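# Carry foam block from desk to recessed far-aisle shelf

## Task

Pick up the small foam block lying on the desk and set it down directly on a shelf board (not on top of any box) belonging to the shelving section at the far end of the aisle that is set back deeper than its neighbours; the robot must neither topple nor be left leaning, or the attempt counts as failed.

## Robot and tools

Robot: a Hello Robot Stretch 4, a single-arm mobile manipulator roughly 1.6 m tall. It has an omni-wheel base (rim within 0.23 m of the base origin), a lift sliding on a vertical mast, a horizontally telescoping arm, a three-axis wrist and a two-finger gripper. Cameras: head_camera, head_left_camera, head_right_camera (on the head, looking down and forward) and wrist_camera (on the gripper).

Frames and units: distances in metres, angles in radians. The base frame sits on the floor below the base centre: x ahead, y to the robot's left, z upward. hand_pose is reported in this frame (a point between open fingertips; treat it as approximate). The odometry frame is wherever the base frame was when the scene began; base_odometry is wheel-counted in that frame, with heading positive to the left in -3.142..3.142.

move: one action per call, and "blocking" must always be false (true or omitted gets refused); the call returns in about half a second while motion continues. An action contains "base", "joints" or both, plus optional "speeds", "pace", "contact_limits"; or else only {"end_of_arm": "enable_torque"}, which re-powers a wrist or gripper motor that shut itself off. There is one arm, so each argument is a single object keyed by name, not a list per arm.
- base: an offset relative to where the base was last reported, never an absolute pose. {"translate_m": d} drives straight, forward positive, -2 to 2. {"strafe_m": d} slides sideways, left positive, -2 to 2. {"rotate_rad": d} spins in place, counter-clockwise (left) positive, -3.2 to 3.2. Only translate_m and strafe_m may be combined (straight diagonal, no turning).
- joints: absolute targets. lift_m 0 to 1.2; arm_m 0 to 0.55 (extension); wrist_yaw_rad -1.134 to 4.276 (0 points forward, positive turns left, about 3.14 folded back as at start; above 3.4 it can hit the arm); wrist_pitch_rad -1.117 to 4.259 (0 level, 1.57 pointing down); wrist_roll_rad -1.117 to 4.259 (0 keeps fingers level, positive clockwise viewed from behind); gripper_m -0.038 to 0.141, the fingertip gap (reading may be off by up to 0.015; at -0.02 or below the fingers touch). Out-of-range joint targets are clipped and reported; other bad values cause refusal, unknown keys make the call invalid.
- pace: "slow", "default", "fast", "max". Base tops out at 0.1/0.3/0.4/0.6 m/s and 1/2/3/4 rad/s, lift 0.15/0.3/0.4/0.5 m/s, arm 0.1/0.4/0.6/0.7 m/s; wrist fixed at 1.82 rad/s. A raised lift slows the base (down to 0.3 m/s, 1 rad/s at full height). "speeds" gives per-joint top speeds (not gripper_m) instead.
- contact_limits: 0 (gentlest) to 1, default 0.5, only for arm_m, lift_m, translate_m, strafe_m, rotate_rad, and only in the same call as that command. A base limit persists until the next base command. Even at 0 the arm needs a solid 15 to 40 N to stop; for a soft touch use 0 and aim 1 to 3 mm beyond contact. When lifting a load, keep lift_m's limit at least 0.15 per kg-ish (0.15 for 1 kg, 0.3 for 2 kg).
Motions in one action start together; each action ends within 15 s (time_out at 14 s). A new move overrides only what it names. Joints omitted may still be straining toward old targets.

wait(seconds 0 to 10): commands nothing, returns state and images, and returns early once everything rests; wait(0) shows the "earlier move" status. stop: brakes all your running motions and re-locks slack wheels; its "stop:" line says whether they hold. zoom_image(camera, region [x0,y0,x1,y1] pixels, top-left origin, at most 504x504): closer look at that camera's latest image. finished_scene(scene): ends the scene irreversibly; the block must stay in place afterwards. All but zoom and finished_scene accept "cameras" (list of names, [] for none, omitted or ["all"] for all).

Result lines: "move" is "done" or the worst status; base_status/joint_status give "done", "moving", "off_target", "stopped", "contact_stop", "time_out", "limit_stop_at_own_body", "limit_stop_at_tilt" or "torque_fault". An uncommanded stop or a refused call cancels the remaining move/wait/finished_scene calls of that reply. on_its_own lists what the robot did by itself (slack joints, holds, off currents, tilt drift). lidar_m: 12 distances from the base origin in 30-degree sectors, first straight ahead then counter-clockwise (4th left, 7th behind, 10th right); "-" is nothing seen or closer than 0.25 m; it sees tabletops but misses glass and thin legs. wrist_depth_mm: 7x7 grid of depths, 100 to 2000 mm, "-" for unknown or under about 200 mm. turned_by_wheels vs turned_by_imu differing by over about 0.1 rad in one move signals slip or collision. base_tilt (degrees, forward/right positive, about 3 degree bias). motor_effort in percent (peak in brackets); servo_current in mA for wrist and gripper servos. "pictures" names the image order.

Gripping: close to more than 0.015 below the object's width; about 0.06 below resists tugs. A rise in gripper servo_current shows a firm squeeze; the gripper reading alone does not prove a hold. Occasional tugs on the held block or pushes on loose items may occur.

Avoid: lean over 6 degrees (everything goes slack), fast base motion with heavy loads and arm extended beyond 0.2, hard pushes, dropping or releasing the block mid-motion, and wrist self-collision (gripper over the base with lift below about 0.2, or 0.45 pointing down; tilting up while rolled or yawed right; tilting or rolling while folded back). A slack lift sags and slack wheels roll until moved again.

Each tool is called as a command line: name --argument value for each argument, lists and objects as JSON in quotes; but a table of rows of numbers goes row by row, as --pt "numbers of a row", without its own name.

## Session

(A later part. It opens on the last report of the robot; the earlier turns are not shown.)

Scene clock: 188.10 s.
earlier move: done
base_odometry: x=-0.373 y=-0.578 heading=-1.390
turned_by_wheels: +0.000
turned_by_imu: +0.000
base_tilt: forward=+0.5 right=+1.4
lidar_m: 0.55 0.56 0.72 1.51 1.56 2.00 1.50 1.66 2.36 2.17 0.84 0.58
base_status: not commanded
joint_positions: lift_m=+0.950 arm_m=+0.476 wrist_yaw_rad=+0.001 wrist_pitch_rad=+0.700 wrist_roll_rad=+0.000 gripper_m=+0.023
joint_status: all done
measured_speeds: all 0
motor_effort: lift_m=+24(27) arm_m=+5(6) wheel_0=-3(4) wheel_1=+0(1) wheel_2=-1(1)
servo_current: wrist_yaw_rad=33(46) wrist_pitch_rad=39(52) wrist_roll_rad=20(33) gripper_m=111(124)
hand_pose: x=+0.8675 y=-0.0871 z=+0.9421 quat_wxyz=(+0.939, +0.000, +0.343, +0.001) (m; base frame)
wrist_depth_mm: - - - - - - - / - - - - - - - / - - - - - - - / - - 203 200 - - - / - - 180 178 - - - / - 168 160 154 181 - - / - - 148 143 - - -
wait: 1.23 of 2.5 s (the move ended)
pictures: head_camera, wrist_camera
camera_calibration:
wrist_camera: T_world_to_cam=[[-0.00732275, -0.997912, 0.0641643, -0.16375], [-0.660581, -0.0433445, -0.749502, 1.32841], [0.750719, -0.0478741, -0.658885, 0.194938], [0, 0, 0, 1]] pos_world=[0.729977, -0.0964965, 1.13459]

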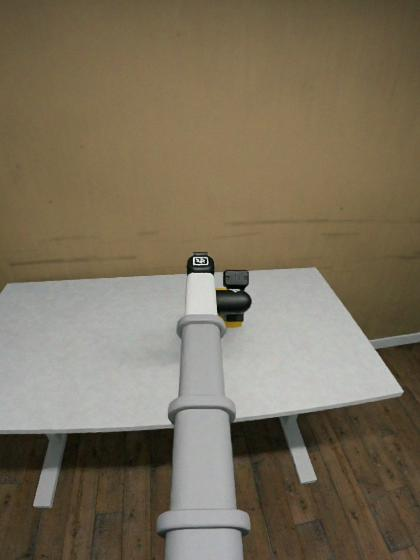

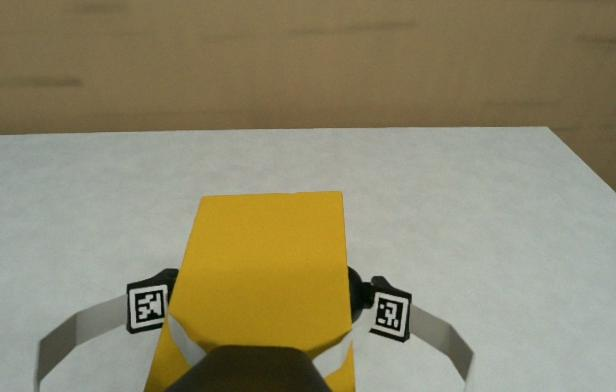

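move --base '{"translate_m": -0.35}' --joints '{"arm_m": 0.02}' --blocking false --cameras '[]'

wait --seconds 4 --cameras '[]'

move --base '{"rotate_rad": -1.75}' --blocking false --cameras '[]'

wait --seconds 4

Scene clock: 205.43 s.
move: moving
base_odometry: x=-0.379 y=-0.546 heading=-1.390
turned_by_wheels: +0.000
turned_by_imu: -0.001
base_tilt: forward=+0.4 right=+1.3
lidar_m: 0.55 0.59 0.76 1.50 1.53 2.00 1.48 1.61 2.35 2.17 2.21 0.64
base_status: translate_m moving
joint_positions: lift_m=+0.950 arm_m=+0.424 wrist_yaw_rad=+0.001 wrist_pitch_rad=+0.700 wrist_roll_rad=+0.000 gripper_m=+0.023
joint_status: arm_m moving
measured_speeds: translate_m=-0.122 strafe_m=+0.002 rotate_rad=+0.001 lift_m=+0.000 arm_m=-0.198 wrist_yaw_rad=+0.000 wrist_pitch_rad=+0.000 wrist_roll_rad=+0.000
motor_effort: lift_m=+24(24) arm_m=-7(9) wheel_0=-6(7) wheel_1=-7(7) wheel_2=+8(9)
servo_current: wrist_yaw_rad=39(39) wrist_pitch_rad=39(52) wrist_roll_rad=26(33) gripper_m=111(117)
hand_pose: x=+0.8155 y=-0.0871 z=+0.9421 quat_wxyz=(+0.939, +0.000, +0.343, +0.001) (m; base frame)
wrist_depth_mm: - - - - - - - / - - - - - - - / - - - - - - - / - - 203 200 - - - / - - 181 178 - - - / - 168 160 154 182 - - / - - 148 143 - - -
pictures: none
No camera images: "cameras" was empty.

Scene clock: 207.67 s.
earlier move: done
base_odometry: x=-0.436 y=-0.234 heading=-1.390
turned_by_wheels: +0.000
turned_by_imu: +0.000
base_tilt: forward=+0.4 right=+1.4
lidar_m: 0.87 0.92 1.19 1.46 1.52 1.97 1.15 1.35 1.50 2.20 2.27 0.96
base_status: done
joint_positions: lift_m=+0.950 arm_m=+0.020 wrist_yaw_rad=+0.001 wrist_pitch_rad=+0.700 wrist_roll_rad=+0.000 gripper_m=+0.023
joint_status: all done
measured_speeds: all 0
motor_effort: lift_m=+24(24) arm_m=-6(10) wheel_0=-2(8) wheel_1=-2(8) wheel_2=-1(11)
servo_current: wrist_yaw_rad=26(52) wrist_pitch_rad=46(59) wrist_roll_rad=20(33) gripper_m=111(124)
hand_pose: x=+0.4119 y=-0.0871 z=+0.9421 quat_wxyz=(+0.939, +0.000, +0.343, +0.001) (m; base frame)
wrist_depth_mm: - - - - - - - / - - - - - - - / - - - - - - - / 1661 1661 211 206 1863 1808 1808 / 1430 1464 181 177 1499 1537 1537 / 1255 174 160 154 181 1336 1308 / 1078 1098 148 143 1160 1118 1205
wait: 2.23 of 4 s (the move ended)
pictures: none
No camera images: "cameras" was empty.

Scene clock: 208.17 s.
move: moving
base_odometry: x=-0.436 y=-0.234 heading=-1.619
turned_by_wheels: -0.228
turned_by_imu: -0.225
base_tilt: forward=+0.4 right=+1.4
lidar_m: 0.86 0.88 1.02 1.48 1.47 1.68 1.16 1.15 1.32 2.22 2.20 1.06
base_status: rotate_rad moving
joint_positions: lift_m=+0.950 arm_m=+0.020 wrist_yaw_rad=+0.001 wrist_pitch_rad=+0.700 wrist_roll_rad=+0.000 gripper_m=+0.023
joint_status: not commanded
measured_speeds: translate_m=-0.001 strafe_m=+0.000 rotate_rad=-0.872 lift_m=+0.000 arm_m=+0.000 wrist_yaw_rad=+0.000 wrist_pitch_rad=+0.000 wrist_roll_rad=+0.000
motor_effort: lift_m=+24(24) arm_m=-6(6) wheel_0=+6(8) wheel_1=+7(8) wheel_2=+6(7)
servo_current: wrist_yaw_rad=33(46) wrist_pitch_rad=26(52) wrist_roll_rad=26(33) gripper_m=117(124)
hand_pose: x=+0.4119 y=-0.0871 z=+0.9421 quat_wxyz=(+0.939, +0.000, +0.343, +0.001) (m; base frame)
wrist_depth_mm: - - - - - - - / - - - - - - - / - - - 1308 - - - / 1576 1661 1618 205 1808 1808 1808 / 1430 1430 181 177 1499 1537 1499 / 1229 174 160 154 182 1336 1308 / 1078 1098 148 144 1160 1118 1182
pictures: none
No camera images: "cameras" was empty.

Scene clock: 210.00 s.
earlier move: done
base_odometry: x=-0.436 y=-0.234 heading=-3.140
turned_by_wheels: -1.521
turned_by_imu: -1.502
base_tilt: forward=+0.2 right=+1.6
lidar_m: 2.22 2.23 1.05 0.88 0.88 1.06 1.46 1.47 1.72 1.16 1.18 1.37
base_status: done
joint_positions: lift_m=+0.950 arm_m=+0.020 wrist_yaw_rad=+0.001 wrist_pitch_rad=+0.700 wrist_roll_rad=+0.000 gripper_m=+0.023
joint_status: not commanded
measured_speeds: all 0
motor_effort: lift_m=+24(24) arm_m=-6(6) wheel_0=+3(8) wheel_1=+0(8) wheel_2=+1(9)
servo_current: wrist_yaw_rad=39(46) wrist_pitch_rad=33(59) wrist_roll_rad=26(33) gripper_m=111(124)
hand_pose: x=+0.4119 y=-0.0871 z=+0.9421 quat_wxyz=(+0.939, +0.000, +0.343, +0.001) (m; base frame)
wrist_depth_mm: - - - - - - - / - - - - - - - / 1921 - - - - - - / 1708 1708 1618 207 1756 1808 - / 1430 1464 181 178 1537 1499 - / 1255 174 160 154 181 1336 1281 / 1078 1098 148 143 1138 1098 1205
wait: 1.83 of 4 s (the move ended)
pictures: head_camera, head_left_camera, head_right_camera, wrist_camera
camera_calibration:
wrist_camera: T_world_to_cam=[[-0.00731395, -0.997912, 0.0641655, -0.167092], [-0.660684, -0.0433447, -0.749412, 1.02738], [0.750629, -0.0478743, -0.658988, 0.537137], [0, 0, 0, 1]] pos_world=[0.274358, -0.0964965, 1.13461]

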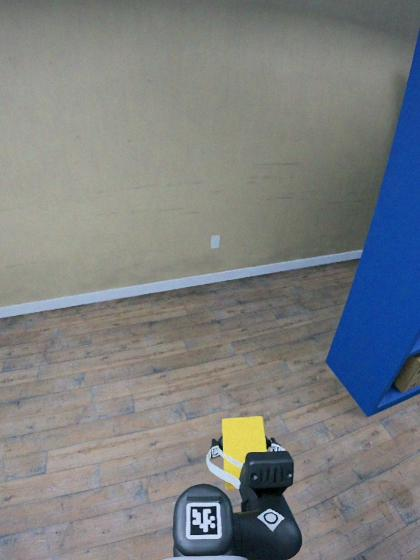

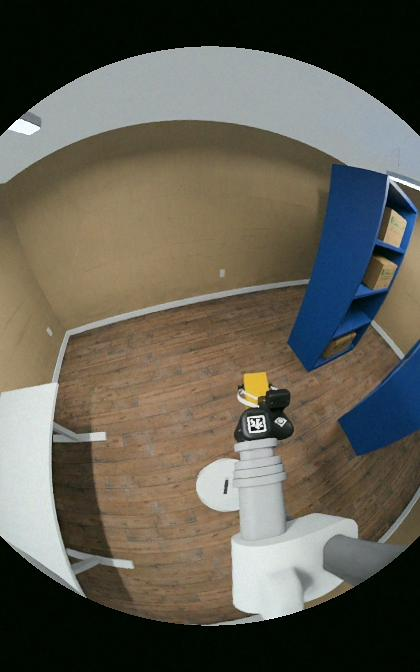

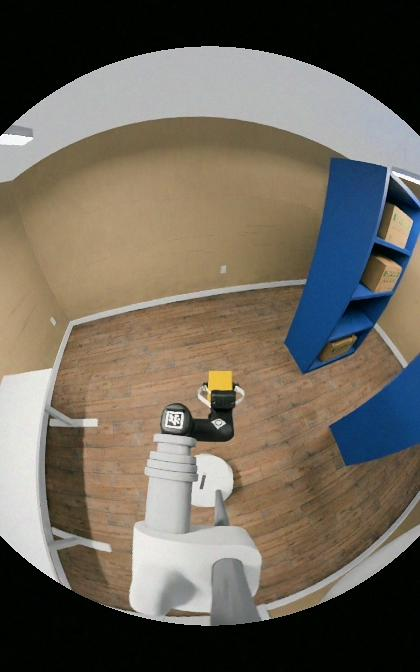

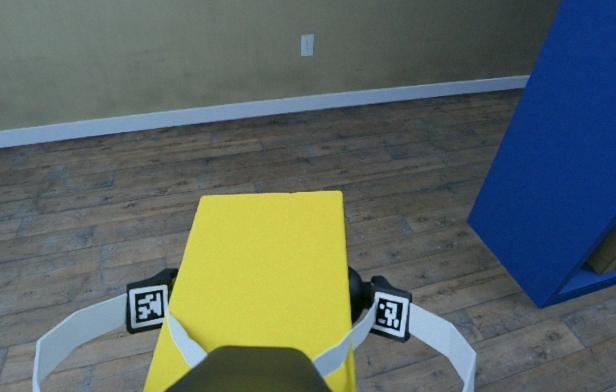

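move --base '{"rotate_rad": -1.2}' --blocking false --cameras '[]'

wait --seconds 4

Scene clock: 214.80 s.
move: moving
base_odometry: x=-0.436 y=-0.234 heading=+2.914
turned_by_wheels: -0.229
turned_by_imu: -0.227
base_tilt: forward=+0.3 right=+1.3
lidar_m: 2.27 2.22 2.29 0.94 0.90 0.94 1.55 1.44 1.56 1.20 1.16 1.33
base_status: rotate_rad moving
joint_positions: lift_m=+0.950 arm_m=+0.020 wrist_yaw_rad=+0.001 wrist_pitch_rad=+0.700 wrist_roll_rad=+0.000 gripper_m=+0.023
joint_status: not commanded
measured_speeds: translate_m=+0.000 strafe_m=-0.001 rotate_rad=-0.875 lift_m=+0.000 arm_m=+0.000 wrist_yaw_rad=+0.000 wrist_pitch_rad=+0.000 wrist_roll_rad=+0.000
motor_effort: lift_m=+24(24) arm_m=-6(6) wheel_0=+5(7) wheel_1=+8(8) wheel_2=+6(7)
servo_current: wrist_yaw_rad=33(39) wrist_pitch_rad=59(59) wrist_roll_rad=33(33) gripper_m=124(124)
hand_pose: x=+0.4119 y=-0.0871 z=+0.9421 quat_wxyz=(+0.939, +0.000, +0.343, +0.001) (m; base frame)
wrist_depth_mm: - - - - - 1281 - / - - - - - - - / 1921 - - - - - - / 1708 1708 1661 207 1863 - 1397 / 1430 1464 181 177 1499 1464 1499 / 1229 174 160 154 181 1366 1336 / 1060 1098 148 143 1160 1098 1205
pictures: none
No camera images: "cameras" was empty.

Scene clock: 216.30 s.
earlier move: done
base_odometry: x=-0.436 y=-0.234 heading=+1.943
turned_by_wheels: -0.970
turned_by_imu: -0.958
base_tilt: forward=+0.3 right=+1.4
lidar_m: 1.16 1.34 2.23 2.19 1.17 0.89 0.90 0.96 1.49 1.45 1.62 1.17
base_status: done
joint_positions: lift_m=+0.950 arm_m=+0.020 wrist_yaw_rad=+0.001 wrist_pitch_rad=+0.700 wrist_roll_rad=+0.000 gripper_m=+0.023
joint_status: not commanded
measured_speeds: all 0
motor_effort: lift_m=+24(24) arm_m=-6(6) wheel_0=+4(7) wheel_1=+1(8) wheel_2=+1(7)
servo_current: wrist_yaw_rad=46(46) wrist_pitch_rad=46(65) wrist_roll_rad=33(33) gripper_m=117(124)
hand_pose: x=+0.4119 y=-0.0871 z=+0.9421 quat_wxyz=(+0.939, +0.000, +0.343, +0.001) (m; base frame)
wrist_depth_mm: - - - - - - - / - 1708 - - - - - / - 1576 - - - - - / - 1618 1708 202 - 1808 1808 / 1430 1430 181 178 1464 1537 1499 / 1255 174 160 154 182 1366 1336 / 1098 1078 148 143 1160 1098 1182
wait: 1.50 of 4 s (the move ended)
pictures: head_camera, head_left_camera, head_right_camera, wrist_camera
camera_calibration:
wrist_camera: T_world_to_cam=[[-0.0073141, -0.997912, 0.0641654, -0.167091], [-0.660684, -0.0433445, -0.749412, 1.02738], [0.750629, -0.0478743, -0.658988, 0.537139], [0, 0, 0, 1]] pos_world=[0.274357, -0.0964965, 1.13462]

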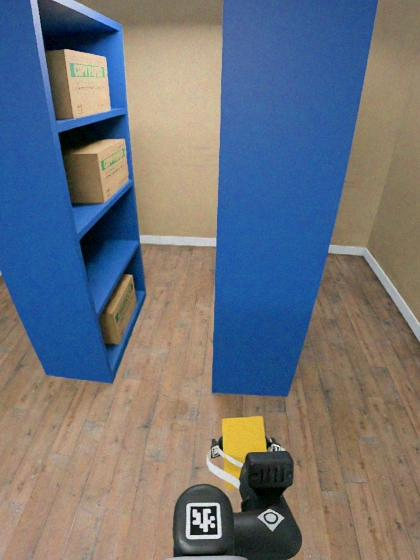

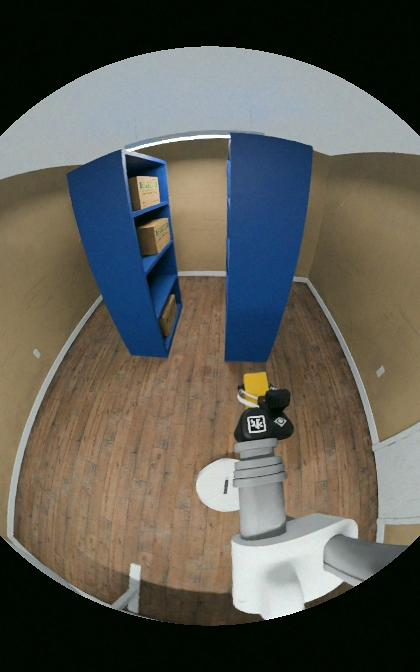

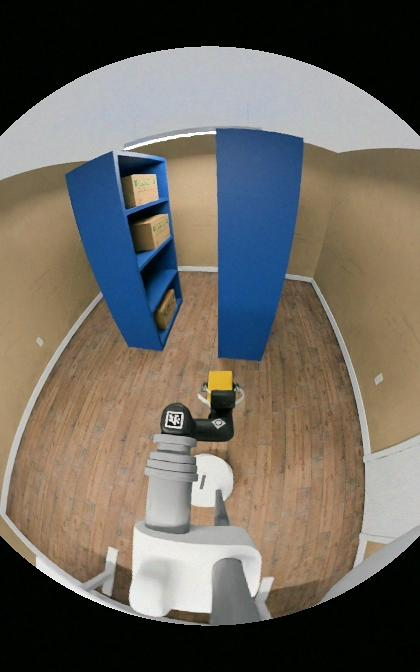

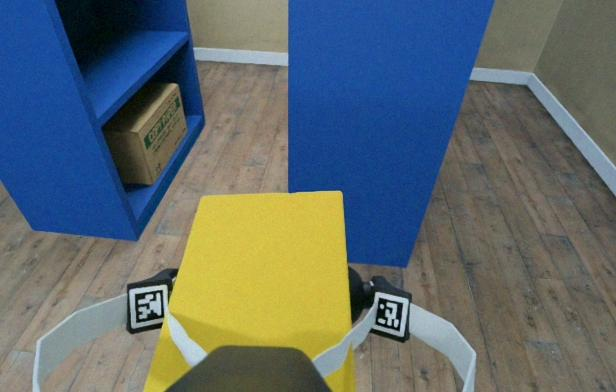

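move --base '{"translate_m": 0.4, "strafe_m": 0.3}' --blocking false --cameras '[]'

wait --seconds 4 --cameras '[]'

move --base '{"rotate_rad": -0.08}' --blocking false --cameras '[]'

wait --seconds 1

Scene clock: 251.00 s.
move: moving
base_odometry: x=-0.466 y=-0.215 heading=+1.943
turned_by_wheels: +0.000
turned_by_imu: -0.001
base_tilt: forward=+0.4 right=+1.3
lidar_m: 1.14 1.31 2.24 2.18 2.23 0.93 0.92 0.95 1.51 1.50 1.65 1.15
base_status: translate_m moving; strafe_m moving
joint_positions: lift_m=+0.950 arm_m=+0.020 wrist_yaw_rad=+0.001 wrist_pitch_rad=+0.700 wrist_roll_rad=+0.000 gripper_m=+0.023
joint_status: not commanded
measured_speeds: translate_m=+0.108 strafe_m=+0.081 rotate_rad=-0.002 lift_m=+0.000 arm_m=+0.000 wrist_yaw_rad=+0.000 wrist_pitch_rad=+0.000 wrist_roll_rad=+0.000
motor_effort: lift_m=+24(24) arm_m=-6(6) wheel_0=-6(6) wheel_1=+9(10) wheel_2=-8(8)
servo_current: wrist_yaw_rad=26(46) wrist_pitch_rad=26(65) wrist_roll_rad=26(33) gripper_m=111(117)
hand_pose: x=+0.4119 y=-0.0871 z=+0.9421 quat_wxyz=(+0.939, +0.000, +0.343, +0.001) (m; base frame)
wrist_depth_mm: - - - - - - - / - - - - - - - / - 1537 - - - - - / - 1576 1661 202 - 1756 1808 / 1397 1397 181 178 1464 1537 1537 / 1255 174 160 154 182 1366 1308 / 1078 1118 148 144 1160 1118 1182
pictures: none
No camera images: "cameras" was empty.

Scene clock: 253.90 s.
earlier move: done
base_odometry: x=-0.861 y=+0.030 heading=+1.943
turned_by_wheels: +0.000
turned_by_imu: +0.000
base_tilt: forward=+0.3 right=+1.4
lidar_m: 0.93 0.87 1.90 1.86 2.04 1.26 1.24 1.37 1.83 1.80 1.04 0.86
base_status: done
joint_positions: lift_m=+0.950 arm_m=+0.020 wrist_yaw_rad=+0.001 wrist_pitch_rad=+0.700 wrist_roll_rad=+0.000 gripper_m=+0.023
joint_status: not commanded
measured_speeds: all 0
motor_effort: lift_m=+24(24) arm_m=-6(6) wheel_0=-3(6) wheel_1=+0(10) wheel_2=+1(9)
servo_current: wrist_yaw_rad=39(46) wrist_pitch_rad=33(65) wrist_roll_rad=26(33) gripper_m=111(124)
hand_pose: x=+0.4119 y=-0.0871 z=+0.9421 quat_wxyz=(+0.939, +0.000, +0.343, +0.001) (m; base frame)
wrist_depth_mm: - 1397 - - - 960 - / - - - - 1499 891 - / - - 1537 - 1756 976 - / - - 1182 206 1336 - - / - - 181 178 1229 - - / 1229 172 160 154 182 - - / 1098 1098 148 143 - 1098 1182
wait: 2.90 of 4 s (the move ended)
pictures: none
No camera images: "cameras" was empty.

Scene clock: 254.40 s.
move: moving
base_odometry: x=-0.861 y=+0.030 heading=+1.863
turned_by_wheels: -0.080
turned_by_imu: -0.079
base_tilt: forward=+0.4 right=+1.3
lidar_m: 1.17 0.88 1.94 1.87 1.96 1.30 1.23 1.29 1.88 1.80 1.91 0.83
base_status: rotate_rad moving
joint_positions: lift_m=+0.950 arm_m=+0.020 wrist_yaw_rad=+0.001 wrist_pitch_rad=+0.700 wrist_roll_rad=+0.000 gripper_m=+0.023
joint_status: not commanded
measured_speeds: all 0
motor_effort: lift_m=+24(24) arm_m=-6(6) wheel_0=+2(4) wheel_1=+1(7) wheel_2=+0(5)
servo_current: wrist_yaw_rad=39(46) wrist_pitch_rad=33(46) wrist_roll_rad=26(33) gripper_m=111(117)
hand_pose: x=+0.4119 y=-0.0871 z=+0.9421 quat_wxyz=(+0.939, +0.000, +0.343, +0.001) (m; base frame)
wrist_depth_mm: - - - - 1078 - - / - - - - 991 - - / - - - - 1078 - - / - 1205 1336 207 - - - / - 1255 181 177 - - - / - 172 160 154 181 - 1336 / 1078 1098 148 143 1160 1098 1182
pictures: none
No camera images: "cameras" was empty.

Scene clock: 254.67 s.
earlier move: done
base_odometry: x=-0.861 y=+0.030 heading=+1.863
turned_by_wheels: +0.000
turned_by_imu: +0.000
base_tilt: forward=+0.4 right=+1.3
lidar_m: 1.18 0.86 1.93 1.87 1.98 1.30 1.23 1.31 1.88 1.80 1.91 0.87
base_status: done
joint_positions: lift_m=+0.950 arm_m=+0.020 wrist_yaw_rad=+0.001 wrist_pitch_rad=+0.700 wrist_roll_rad=+0.000 gripper_m=+0.023
joint_status: not commanded
measured_speeds: all 0
motor_effort: lift_m=+24(24) arm_m=-6(6) wheel_0=+1(4) wheel_1=+1(7) wheel_2=+1(5)
servo_current: wrist_yaw_rad=26(46) wrist_pitch_rad=46(46) wrist_roll_rad=26(33) gripper_m=111(124)
hand_pose: x=+0.4119 y=-0.0871 z=+0.9421 quat_wxyz=(+0.939, +0.000, +0.343, +0.001) (m; base frame)
wrist_depth_mm: - - - - 1060 - - / - - - - 1008 - - / - - 1983 - 1078 - - / - 1229 1366 206 - - - / - 1255 181 178 - - - / - 172 160 154 181 - 1366 / 1078 1098 148 143 1138 1098 1182
wait: 0.27 of 1 s (the move ended)
pictures: head_camera, head_left_camera, head_right_camera, wrist_camera
camera_calibration:
wrist_camera: T_world_to_cam=[[-0.00731402, -0.997912, 0.0641655, -0.167092], [-0.660684, -0.0433446, -0.749412, 1.02737], [0.750629, -0.0478743, -0.658988, 0.537152], [0, 0, 0, 1]] pos_world=[0.274342, -0.0964965, 1.13462]

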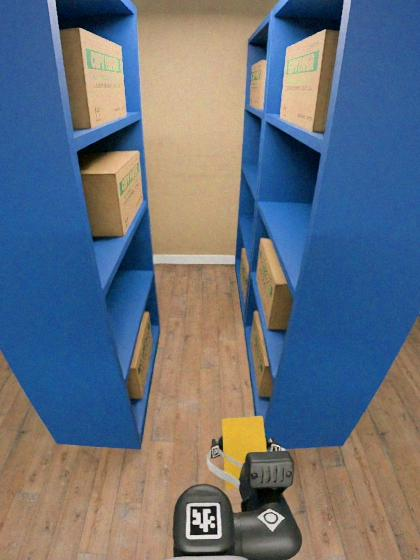

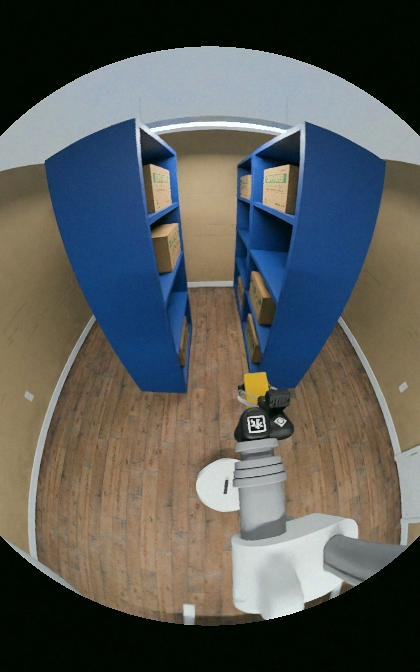

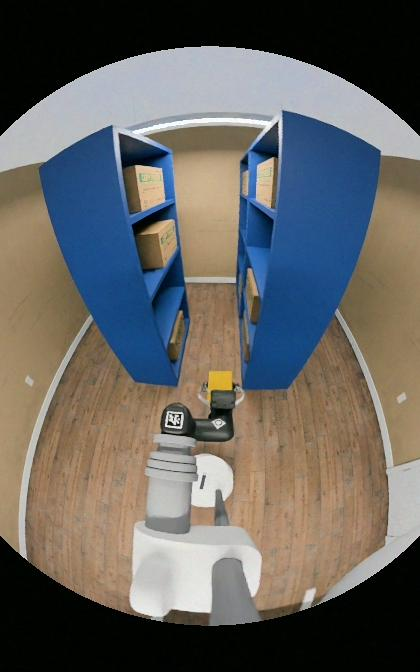

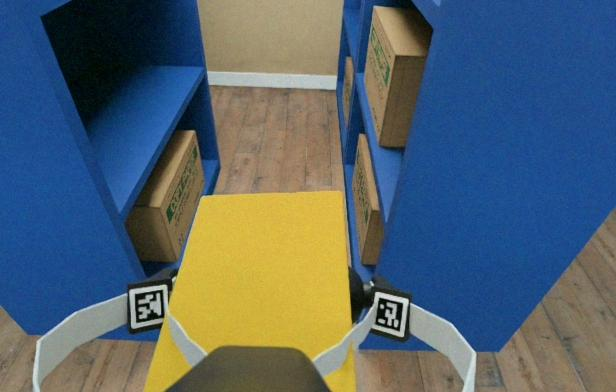

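zoom_image --camera "head_camera" --region '[100, 20, 330, 320]'

Scaled by 1.680 from the camera's 420x560 image, which has a finer 1200x1600 frame.

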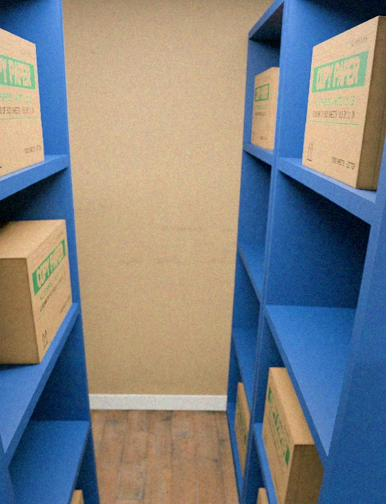

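zoom_image --camera "head_camera" --region '[210, 230, 310, 420]'

zoom_image --camera "head_camera" --region '[220, 20, 320, 220]'

Scaled by 2.653 from the camera's 420x560 image, which has a finer 1200x1600 frame.

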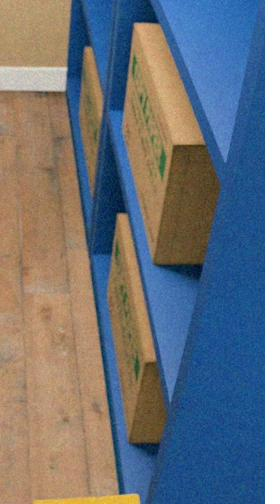

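Scaled by 2.520 from the camera's 420x560 image, which has a finer 1200x1600 frame.

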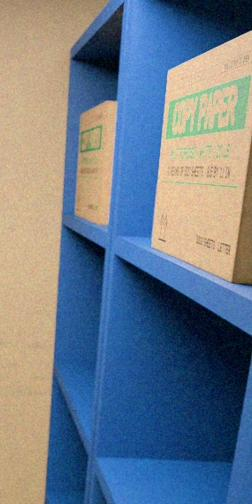

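zoom_image --camera "head_camera" --region '[100, 220, 220, 460]'

Scaled by 2.100 from the camera's 420x560 image, which has a finer 1200x1600 frame.

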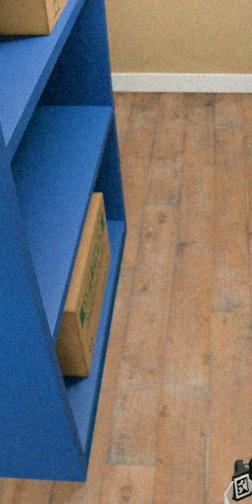

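move --base '{"rotate_rad": -0.02}' --blocking false --cameras '[]'

wait --seconds 1 --cameras '[]'

move --base '{"translate_m": 0.9}' --blocking false --cameras '[]'

wait --seconds 6

Scene clock: 312.77 s.
move: moving
base_odometry: x=-0.861 y=+0.029 heading=+1.844
turned_by_wheels: -0.020
turned_by_imu: -0.020
base_tilt: forward=+0.4 right=+1.5
lidar_m: 1.14 0.87 1.96 1.89 1.96 1.27 1.23 1.28 1.88 1.82 1.91 0.85
base_status: rotate_rad moving
joint_positions: lift_m=+0.950 arm_m=+0.020 wrist_yaw_rad=+0.001 wrist_pitch_rad=+0.700 wrist_roll_rad=+0.000 gripper_m=+0.023
joint_status: not commanded
measured_speeds: all 0
motor_effort: lift_m=+24(24) arm_m=-6(6) wheel_0=+2(6) wheel_1=+2(4) wheel_2=+1(4)
servo_current: wrist_yaw_rad=39(39) wrist_pitch_rad=52(52) wrist_roll_rad=26(33) gripper_m=111(124)
hand_pose: x=+0.4119 y=-0.0871 z=+0.9421 quat_wxyz=(+0.939, +0.000, +0.343, +0.001) (m; base frame)
wrist_depth_mm: - - - - 1078 - - / - - - - 1008 - - / - - - - 1078 - - / - 1205 1366 207 - - - / - 1255 181 177 - - 1499 / - 172 160 154 182 - 1308 / 1098 1098 148 144 1160 1118 1205
pictures: none
No camera images: "cameras" was empty.

Scene clock: 312.97 s.
earlier move: done
base_odometry: x=-0.861 y=+0.029 heading=+1.844
turned_by_wheels: +0.000
turned_by_imu: +0.000
base_tilt: forward=+0.3 right=+1.4
lidar_m: 1.12 0.87 1.97 1.88 1.96 1.30 1.22 1.31 1.89 1.83 1.92 0.84
base_status: done
joint_positions: lift_m=+0.950 arm_m=+0.020 wrist_yaw_rad=+0.001 wrist_pitch_rad=+0.700 wrist_roll_rad=+0.000 gripper_m=+0.023
joint_status: not commanded
measured_speeds: all 0
motor_effort: lift_m=+24(24) arm_m=-6(6) wheel_0=+2(6) wheel_1=+2(4) wheel_2=+0(4)
servo_current: wrist_yaw_rad=46(46) wrist_pitch_rad=39(52) wrist_roll_rad=26(33) gripper_m=104(124)
hand_pose: x=+0.4119 y=-0.0871 z=+0.9421 quat_wxyz=(+0.939, +0.000, +0.343, +0.001) (m; base frame)
wrist_depth_mm: - - - - 1078 - - / - - - - 991 - - / - - 1983 - 1078 - - / - 1229 1397 206 - - - / - 1255 181 178 - - 1464 / - 172 160 154 182 - 1281 / 1078 1078 148 143 1160 1098 1229
wait: 0.20 of 1 s (the move ended)
pictures: none
No camera images: "cameras" was empty.

Scene clock: 313.47 s.
move: moving
base_odometry: x=-0.869 y=+0.061 heading=+1.844
turned_by_wheels: +0.000
turned_by_imu: +0.000
base_tilt: forward=+0.4 right=+1.4
lidar_m: 1.12 0.84 1.95 1.89 2.00 1.32 1.28 1.31 1.86 1.81 1.91 0.82
base_status: translate_m moving
joint_positions: lift_m=+0.950 arm_m=+0.020 wrist_yaw_rad=+0.001 wrist_pitch_rad=+0.700 wrist_roll_rad=+0.000 gripper_m=+0.023
joint_status: not commanded
measured_speeds: translate_m=+0.124 strafe_m=+0.002 rotate_rad=+0.003 lift_m=+0.000 arm_m=+0.000 wrist_yaw_rad=+0.000 wrist_pitch_rad=+0.000 wrist_roll_rad=+0.000
motor_effort: lift_m=+24(24) arm_m=-6(6) wheel_0=+6(7) wheel_1=+5(8) wheel_2=-7(9)
servo_current: wrist_yaw_rad=39(46) wrist_pitch_rad=52(52) wrist_roll_rad=26(26) gripper_m=117(117)
hand_pose: x=+0.4119 y=-0.0871 z=+0.9421 quat_wxyz=(+0.939, +0.000, +0.343, +0.001) (m; base frame)
wrist_depth_mm: 1336 - - - 1008 - - / - - - - 960 - - / - - - - 1042 - - / - 1205 211 206 - - - / - 1229 181 178 - - - / - 172 160 154 182 - 1308 / 1078 1078 148 143 1118 1098 1182
pictures: none
No camera images: "cameras" was empty.

Scene clock: 317.43 s.
earlier move: done
base_odometry: x=-1.104 y=+0.896 heading=+1.844
turned_by_wheels: +0.000
turned_by_imu: -0.002
base_tilt: forward=+0.2 right=+1.6
lidar_m: 1.12 0.43 0.31 0.29 2.09 2.72 2.96 2.25 2.14 0.25 0.26 0.40
base_status: done
joint_positions: lift_m=+0.950 arm_m=+0.020 wrist_yaw_rad=+0.001 wrist_pitch_rad=+0.700 wrist_roll_rad=+0.000 gripper_m=+0.023
joint_status: not commanded
measured_speeds: all 0
motor_effort: lift_m=+24(24) arm_m=-6(6) wheel_0=+3(7) wheel_1=+1(8) wheel_2=+0(10)
servo_current: wrist_yaw_rad=39(52) wrist_pitch_rad=33(59) wrist_roll_rad=26(33) gripper_m=117(124)
hand_pose: x=+0.4119 y=-0.0871 z=+0.9421 quat_wxyz=(+0.939, +0.000, +0.343, +0.001) (m; base frame)
wrist_depth_mm: - - - - 1430 - - / - 1661 - - - - - / - 1808 - - 1042 - - / - 1708 1661 206 788 512 500 / - 1464 181 178 647 449 436 / - 172 160 154 183 397 379 / 741 148 148 144 574 357 340
wait: 3.97 of 6 s (the move ended)
pictures: head_camera, head_left_camera, head_right_camera, wrist_camera
camera_calibration:
wrist_camera: T_world_to_cam=[[-0.00731449, -0.997912, 0.0641655, -0.167093], [-0.660684, -0.0433443, -0.749412, 1.02737], [0.750629, -0.0478747, -0.658988, 0.537166], [0, 0, 0, 1]] pos_world=[0.274335, -0.0964966, 1.13463]

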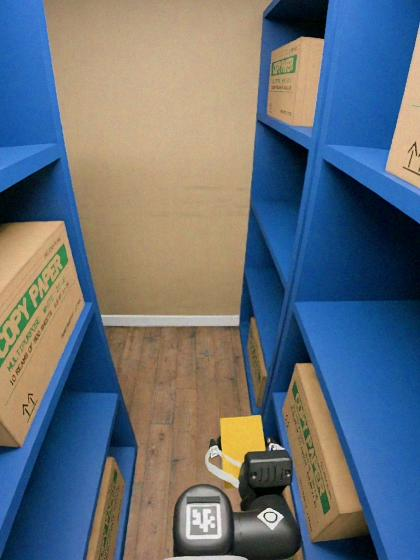

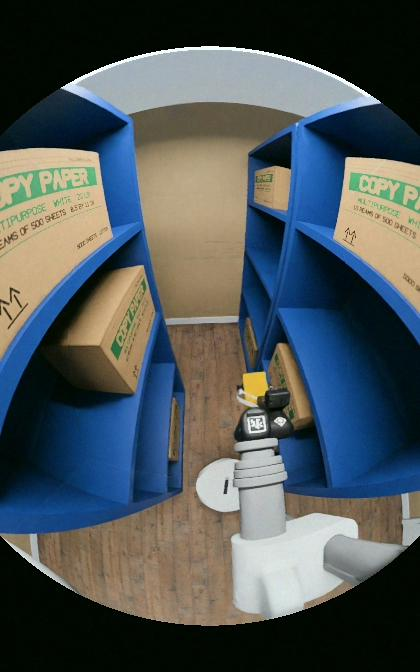

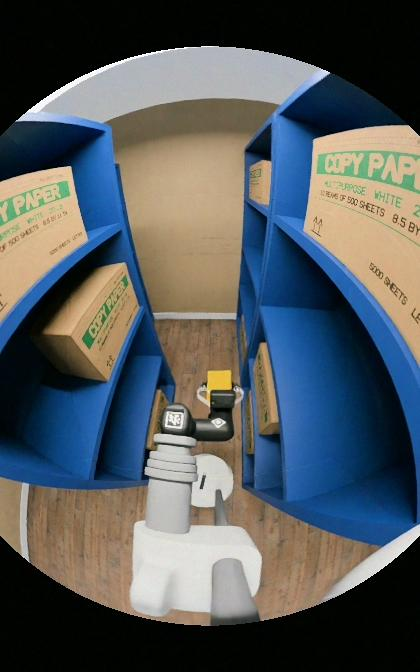

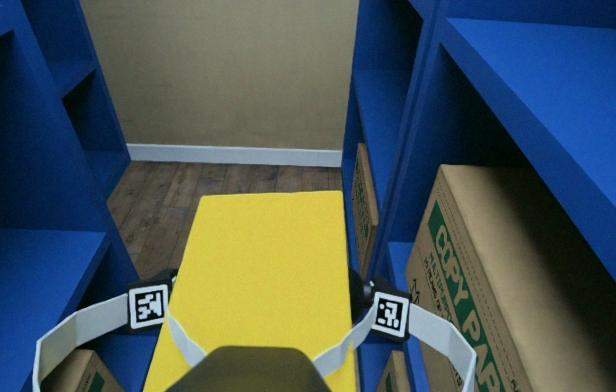

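move --base '{"strafe_m": 0.02}' --pace "slow" --blocking false --cameras '[]'

zoom_image --camera "wrist_camera" --region '[0, 0, 200, 260]'

zoom_image --camera "head_camera" --region '[0, 100, 200, 500]'

Scene clock: 327.07 s.
move: moving
base_odometry: x=-1.117 y=+0.892 heading=+1.844
turned_by_wheels: +0.000
turned_by_imu: -0.001
base_tilt: forward=+0.4 right=+1.4
lidar_m: 1.19 0.41 0.30 0.28 2.12 2.70 2.98 2.25 2.12 0.26 0.27 0.41
base_status: strafe_m moving
joint_positions: lift_m=+0.950 arm_m=+0.020 wrist_yaw_rad=+0.001 wrist_pitch_rad=+0.700 wrist_roll_rad=+0.000 gripper_m=+0.023
joint_status: not commanded
measured_speeds: translate_m=+0.000 strafe_m=+0.042 rotate_rad=+0.000 lift_m=+0.000 arm_m=+0.000 wrist_yaw_rad=+0.000 wrist_pitch_rad=+0.000 wrist_roll_rad=+0.000
motor_effort: lift_m=+24(24) arm_m=-6(6) wheel_0=-4(7) wheel_1=+3(6) wheel_2=+1(2)
servo_current: wrist_yaw_rad=33(39) wrist_pitch_rad=39(52) wrist_roll_rad=26(33) gripper_m=117(124)
hand_pose: x=+0.4119 y=-0.0871 z=+0.9421 quat_wxyz=(+0.939, +0.000, +0.343, +0.001) (m; base frame)
wrist_depth_mm: 539 - - - 1430 - - / - - - - 647 - - / - 1808 - - 1042 - - / - 1708 1661 206 904 517 500 / - 1499 181 178 676 462 436 / - 172 160 154 183 407 377 / 750 150 148 143 615 377 342
pictures: none
No camera images: "cameras" was empty.

Scaled by 1.938.

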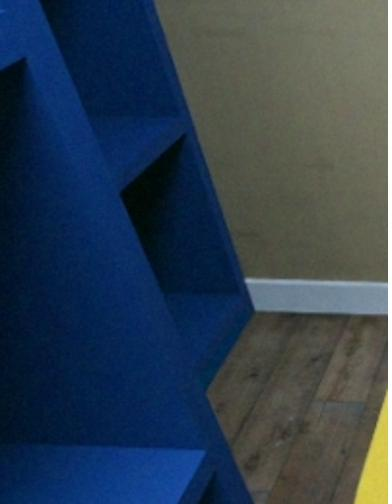

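Scaled by 1.260 from the camera's 420x560 image, which has a finer 1200x1600 frame.

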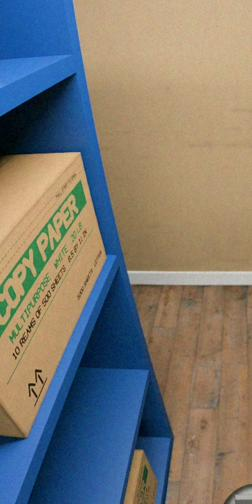

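move --base '{"translate_m": 1.25, "strafe_m": 0.035}' --contact_limits '{"translate_m": 0.3, "strafe_m": 0.3}' --blocking false --cameras '[]'

wait --seconds 7

"contact_limits": translate_m and strafe_m are given together and make one move, which takes one limit: state it under one of them only
Scene clock: 353.73 s.
earlier move: done
base_odometry: x=-1.123 y=+0.891 heading=+1.844
turned_by_wheels: +0.000
turned_by_imu: -0.001
base_tilt: forward=+0.4 right=+1.5
lidar_m: 1.21 0.40 0.28 0.25 2.11 2.71 2.97 2.26 2.11 0.26 0.27 0.41
base_status: done
joint_positions: lift_m=+0.950 arm_m=+0.020 wrist_yaw_rad=+0.001 wrist_pitch_rad=+0.700 wrist_roll_rad=+0.000 gripper_m=+0.023
joint_status: not commanded
measured_speeds: all 0
motor_effort: lift_m=+24(24) arm_m=-6(6) wheel_0=-4(7) wheel_1=+2(6) wheel_2=+0(2)
servo_current: wrist_yaw_rad=39(46) wrist_pitch_rad=46(52) wrist_roll_rad=33(33) gripper_m=117(124)
hand_pose: x=+0.4119 y=-0.0871 z=+0.9421 quat_wxyz=(+0.939, +0.000, +0.343, +0.001) (m; base frame)
wrist_depth_mm: - - - - 1430 - - / - 1661 - - 1281 - - / - 1808 - - 1042 - - / - 1708 1661 207 946 535 500 / - 1464 181 178 809 462 433 / - 172 160 154 183 424 377 / 750 151 148 143 - 392 338
pictures: none

not run: a call was refused earlier in this reply.

move --base '{"translate_m": 0.5, "strafe_m": 0.005}' --contact_limits '{"translate_m": 0.3}' --blocking false --cameras '[]'

wait --seconds 4 --cameras '["head_camera"]'

Scene clock: 359.43 s.
move: moving
base_odometry: x=-1.132 y=+0.922 heading=+1.844
turned_by_wheels: +0.000
turned_by_imu: -0.001
base_tilt: forward=+0.3 right=+1.5
lidar_m: 1.20 0.41 0.30 0.26 0.30 2.68 2.95 2.30 0.30 0.25 0.28 0.38
base_status: translate_m moving; strafe_m moving
joint_positions: lift_m=+0.950 arm_m=+0.020 wrist_yaw_rad=+0.001 wrist_pitch_rad=+0.700 wrist_roll_rad=+0.000 gripper_m=+0.023
joint_status: not commanded
measured_speeds: translate_m=+0.124 strafe_m=+0.002 rotate_rad=+0.002 lift_m=+0.000 arm_m=+0.000 wrist_yaw_rad=+0.000 wrist_pitch_rad=+0.000 wrist_roll_rad=+0.000
motor_effort: lift_m=+24(24) arm_m=-6(6) wheel_0=+6(6) wheel_1=+4(6) wheel_2=-8(10)
servo_current: wrist_yaw_rad=33(39) wrist_pitch_rad=39(39) wrist_roll_rad=26(33) gripper_m=117(117)
contact_limits: translate_m 0.3
hand_pose: x=+0.4119 y=-0.0871 z=+0.9421 quat_wxyz=(+0.939, +0.000, +0.343, +0.001) (m; base frame)
wrist_depth_mm: 1397 - - - - - - / - 1576 - - - - - / - - - 1808 707 - - / - 1708 1708 206 904 512 500 / - 1464 181 177 768 462 436 / - 172 160 154 183 413 377 / 148 - 148 143 - 387 340
pictures: none
No camera images: "cameras" was empty.

Scene clock: 362.27 s.
earlier move: done
base_odometry: x=-1.262 y=+1.371 heading=+1.844
turned_by_wheels: +0.000
turned_by_imu: -0.001
base_tilt: forward=+0.3 right=+1.3
lidar_m: 1.21 0.40 0.29 0.26 0.30 0.42 3.53 0.43 0.29 0.26 0.29 0.41
base_status: done
joint_positions: lift_m=+0.950 arm_m=+0.020 wrist_yaw_rad=+0.001 wrist_pitch_rad=+0.700 wrist_roll_rad=+0.000 gripper_m=+0.023
joint_status: not commanded
measured_speeds: all 0
motor_effort: lift_m=+24(24) arm_m=-6(6) wheel_0=+1(7) wheel_1=+2(8) wheel_2=+0(11)
servo_current: wrist_yaw_rad=33(46) wrist_pitch_rad=39(59) wrist_roll_rad=26(39) gripper_m=117(124)
contact_limits: translate_m 0.3
hand_pose: x=+0.4119 y=-0.0871 z=+0.9421 quat_wxyz=(+0.939, +0.000, +0.343, +0.001) (m; base frame)
wrist_depth_mm: - - - - - 512 484 / - - - - - 384 347 / 1182 - - - 1182 - 303 / 1366 - 204 200 - - - / 1366 1464 181 178 991 - - / 1255 174 160 154 182 - - / 1078 1098 148 143 768 - 291
wait: 2.83 of 4 s (the move ended)
pictures: head_camera

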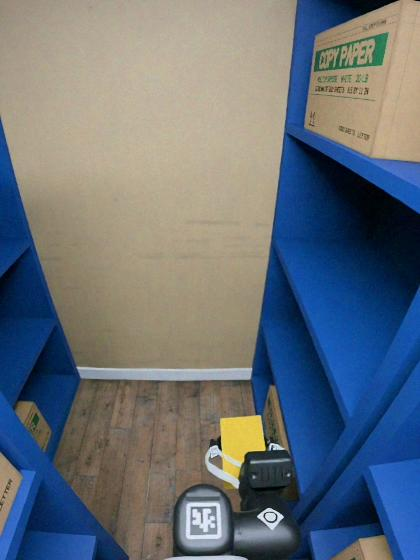

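move --base '{"translate_m": 0.72}' --contact_limits '{"translate_m": 0.3}' --blocking false --cameras '[]'

wait --seconds 5

Scene clock: 367.33 s.
move: moving
base_odometry: x=-1.271 y=+1.402 heading=+1.844
turned_by_wheels: +0.000
turned_by_imu: -0.001
base_tilt: forward=+0.4 right=+1.5
lidar_m: 1.20 0.40 0.29 0.27 0.29 0.39 3.57 0.40 0.30 0.27 0.30 0.41
base_status: translate_m moving
joint_positions: lift_m=+0.950 arm_m=+0.020 wrist_yaw_rad=+0.001 wrist_pitch_rad=+0.700 wrist_roll_rad=+0.000 gripper_m=+0.023
joint_status: not commanded
measured_speeds: translate_m=+0.124 strafe_m=+0.001 rotate_rad=-0.003 lift_m=+0.000 arm_m=+0.000 wrist_yaw_rad=+0.000 wrist_pitch_rad=+0.000 wrist_roll_rad=+0.000
motor_effort: lift_m=+24(24) arm_m=-6(6) wheel_0=+6(8) wheel_1=+6(8) wheel_2=-8(10)
servo_current: wrist_yaw_rad=33(46) wrist_pitch_rad=46(46) wrist_roll_rad=26(26) gripper_m=111(117)
contact_limits: translate_m 0.3
hand_pose: x=+0.4119 y=-0.0871 z=+0.9421 quat_wxyz=(+0.939, +0.000, +0.343, +0.001) (m; base frame)
wrist_depth_mm: - - - - 917 496 488 / - - - - - 389 351 / 1160 - - - - - 296 / - - 204 200 - - - / 1397 1464 181 178 - - - / 1205 174 160 154 182 - - / 1098 1098 148 143 759 - -
pictures: none
No camera images: "cameras" was empty.

Scene clock: 370.80 s.
earlier move: done
base_odometry: x=-1.457 y=+2.064 heading=+1.844
turned_by_wheels: +0.000
turned_by_imu: -0.001
base_tilt: forward=+0.4 right=+1.5
lidar_m: 0.55 0.57 0.76 0.72 0.53 0.46 1.23 0.44 0.29 0.27 0.30 0.44
base_status: done
joint_positions: lift_m=+0.950 arm_m=+0.020 wrist_yaw_rad=+0.001 wrist_pitch_rad=+0.700 wrist_roll_rad=+0.000 gripper_m=+0.023
joint_status: not commanded
measured_speeds: all 0
motor_effort: lift_m=+24(24) arm_m=-6(6) wheel_0=+2(8) wheel_1=+0(8) wheel_2=+0(11)
servo_current: wrist_yaw_rad=33(52) wrist_pitch_rad=33(59) wrist_roll_rad=33(33) gripper_m=124(124)
contact_limits: translate_m 0.3
hand_pose: x=+0.4119 y=-0.0871 z=+0.9421 quat_wxyz=(+0.939, +0.000, +0.343, +0.001) (m; base frame)
wrist_depth_mm: 298 298 298 298 297 297 294 / 330 330 330 330 330 327 314 / 373 373 370 370 370 368 320 / 424 424 399 207 418 404 347 / 462 462 181 178 455 427 402 / - 171 160 154 182 477 477 / - - 148 143 634 153 564
wait: 3.47 of 5 s (the move ended)
pictures: head_camera, head_left_camera, head_right_camera, wrist_camera
camera_calibration:
wrist_camera: T_world_to_cam=[[-0.00731422, -0.997912, 0.0641655, -0.167093], [-0.660684, -0.0433445, -0.749412, 1.02737], [0.750629, -0.0478745, -0.658988, 0.537166], [0, 0, 0, 1]] pos_world=[0.274335, -0.0964965, 1.13463]

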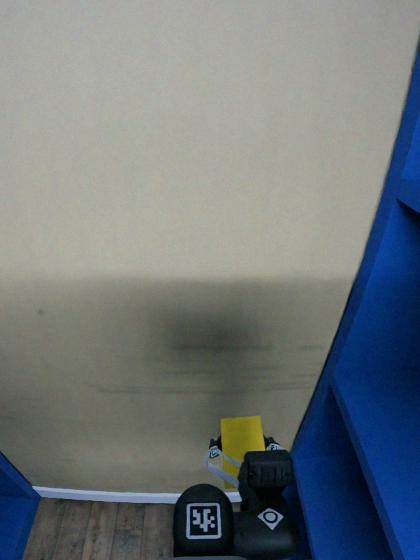

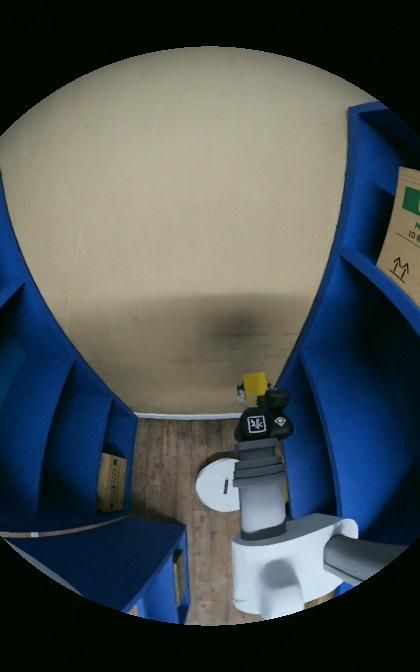

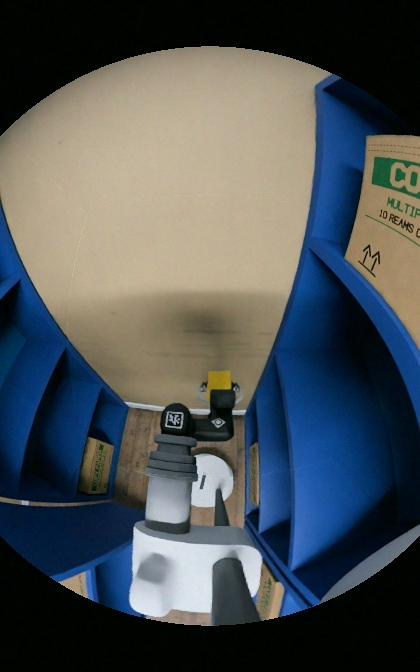

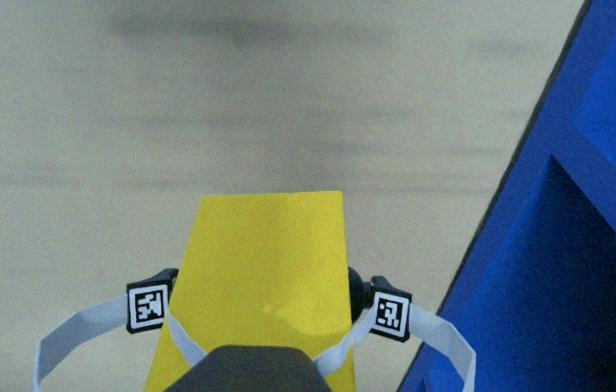

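move --base '{"rotate_rad": 1.57}' --pace "slow" --contact_limits '{"rotate_rad": 0.3}' --blocking false --cameras '[]'

wait --seconds 4

Scene clock: 381.33 s.
move: moving
base_odometry: x=-1.457 y=+2.064 heading=+1.974
turned_by_wheels: +0.130
turned_by_imu: +0.127
base_tilt: forward=+0.3 right=+1.4
lidar_m: 0.55 0.59 0.73 0.71 0.45 0.49 0.83 0.38 0.26 0.26 0.30 0.49
base_status: rotate_rad moving
joint_positions: lift_m=+0.950 arm_m=+0.020 wrist_yaw_rad=+0.001 wrist_pitch_rad=+0.700 wrist_roll_rad=+0.000 gripper_m=+0.023
joint_status: not commanded
measured_speeds: translate_m=+0.000 strafe_m=-0.002 rotate_rad=+0.501 lift_m=+0.000 arm_m=+0.000 wrist_yaw_rad=+0.000 wrist_pitch_rad=+0.000 wrist_roll_rad=+0.000
motor_effort: lift_m=+24(24) arm_m=-6(6) wheel_0=-6(6) wheel_1=-3(6) wheel_2=-5(6)
servo_current: wrist_yaw_rad=39(39) wrist_pitch_rad=33(46) wrist_roll_rad=26(26) gripper_m=104(124)
contact_limits: rotate_rad 0.3
hand_pose: x=+0.4119 y=-0.0871 z=+0.9421 quat_wxyz=(+0.939, +0.000, +0.343, +0.001) (m; base frame)
wrist_depth_mm: 317 306 300 293 286 281 276 / 349 343 332 322 315 309 301 / 394 382 373 362 351 342 336 / 449 439 402 207 397 387 366 / - - 181 178 445 439 377 / - 171 160 154 182 459 418 / - - 148 143 - 508 496
pictures: none
No camera images: "cameras" was empty.

Scene clock: 383.73 s.
earlier move: done
base_odometry: x=-1.457 y=+2.064 heading=-2.869
turned_by_wheels: +1.440
turned_by_imu: +1.420
base_tilt: forward=+0.4 right=+1.4
lidar_m: 0.72 0.48 0.44 1.12 0.43 0.31 0.29 0.31 0.42 0.54 0.57 0.78
base_status: done
joint_positions: lift_m=+0.950 arm_m=+0.020 wrist_yaw_rad=+0.001 wrist_pitch_rad=+0.700 wrist_roll_rad=+0.000 gripper_m=+0.023
joint_status: not commanded
measured_speeds: all 0
motor_effort: lift_m=+24(24) arm_m=-6(6) wheel_0=-3(7) wheel_1=-2(6) wheel_2=-2(7)
servo_current: wrist_yaw_rad=39(46) wrist_pitch_rad=39(52) wrist_roll_rad=26(33) gripper_m=111(124)
contact_limits: rotate_rad 0.3
hand_pose: x=+0.4119 y=-0.0871 z=+0.9421 quat_wxyz=(+0.939, +0.000, +0.343, +0.001) (m; base frame)
wrist_depth_mm: 459 462 459 - - - - / - - - - - 960 - / - - - - - - - / - - 203 200 - - 654 / - 778 181 178 778 788 - / - 173 160 154 182 - - / - 150 148 143 - 153 -
wait: 2.40 of 4 s (the move ended)
pictures: head_camera, head_left_camera, head_right_camera, wrist_camera
camera_calibration:
wrist_camera: T_world_to_cam=[[-0.00731436, -0.997912, 0.0641655, -0.167093], [-0.660684, -0.0433444, -0.749412, 1.02738], [0.750628, -0.0478746, -0.658988, 0.537163], [0, 0, 0, 1]] pos_world=[0.274338, -0.0964966, 1.13463]

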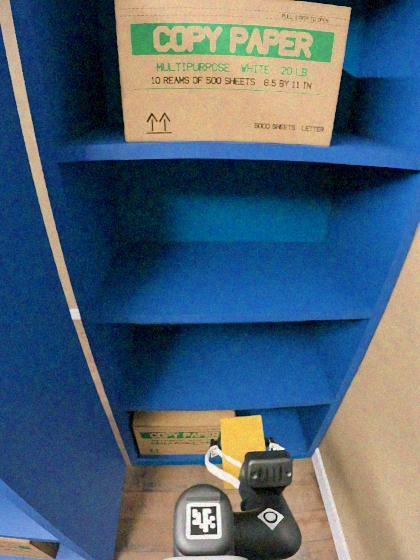

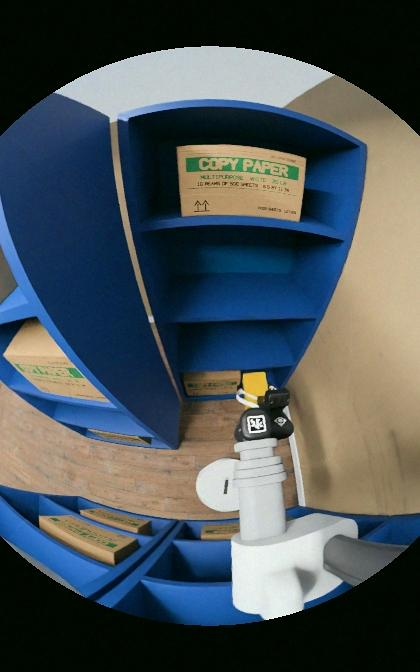

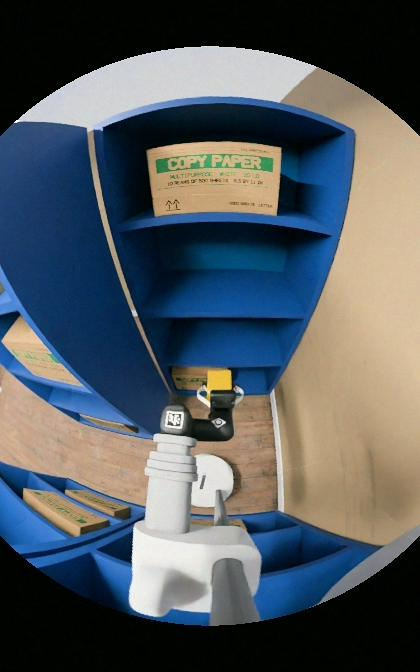

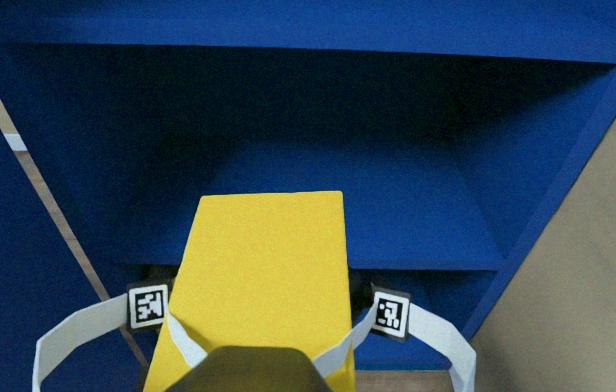

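zoom_image --camera "head_camera" --region '[60, 130, 420, 480]'

Scaled by 1.400 from the camera's 420x560 image, which has a finer 1200x1600 frame.

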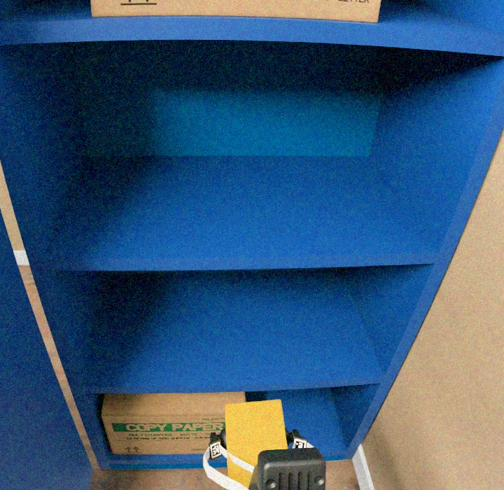

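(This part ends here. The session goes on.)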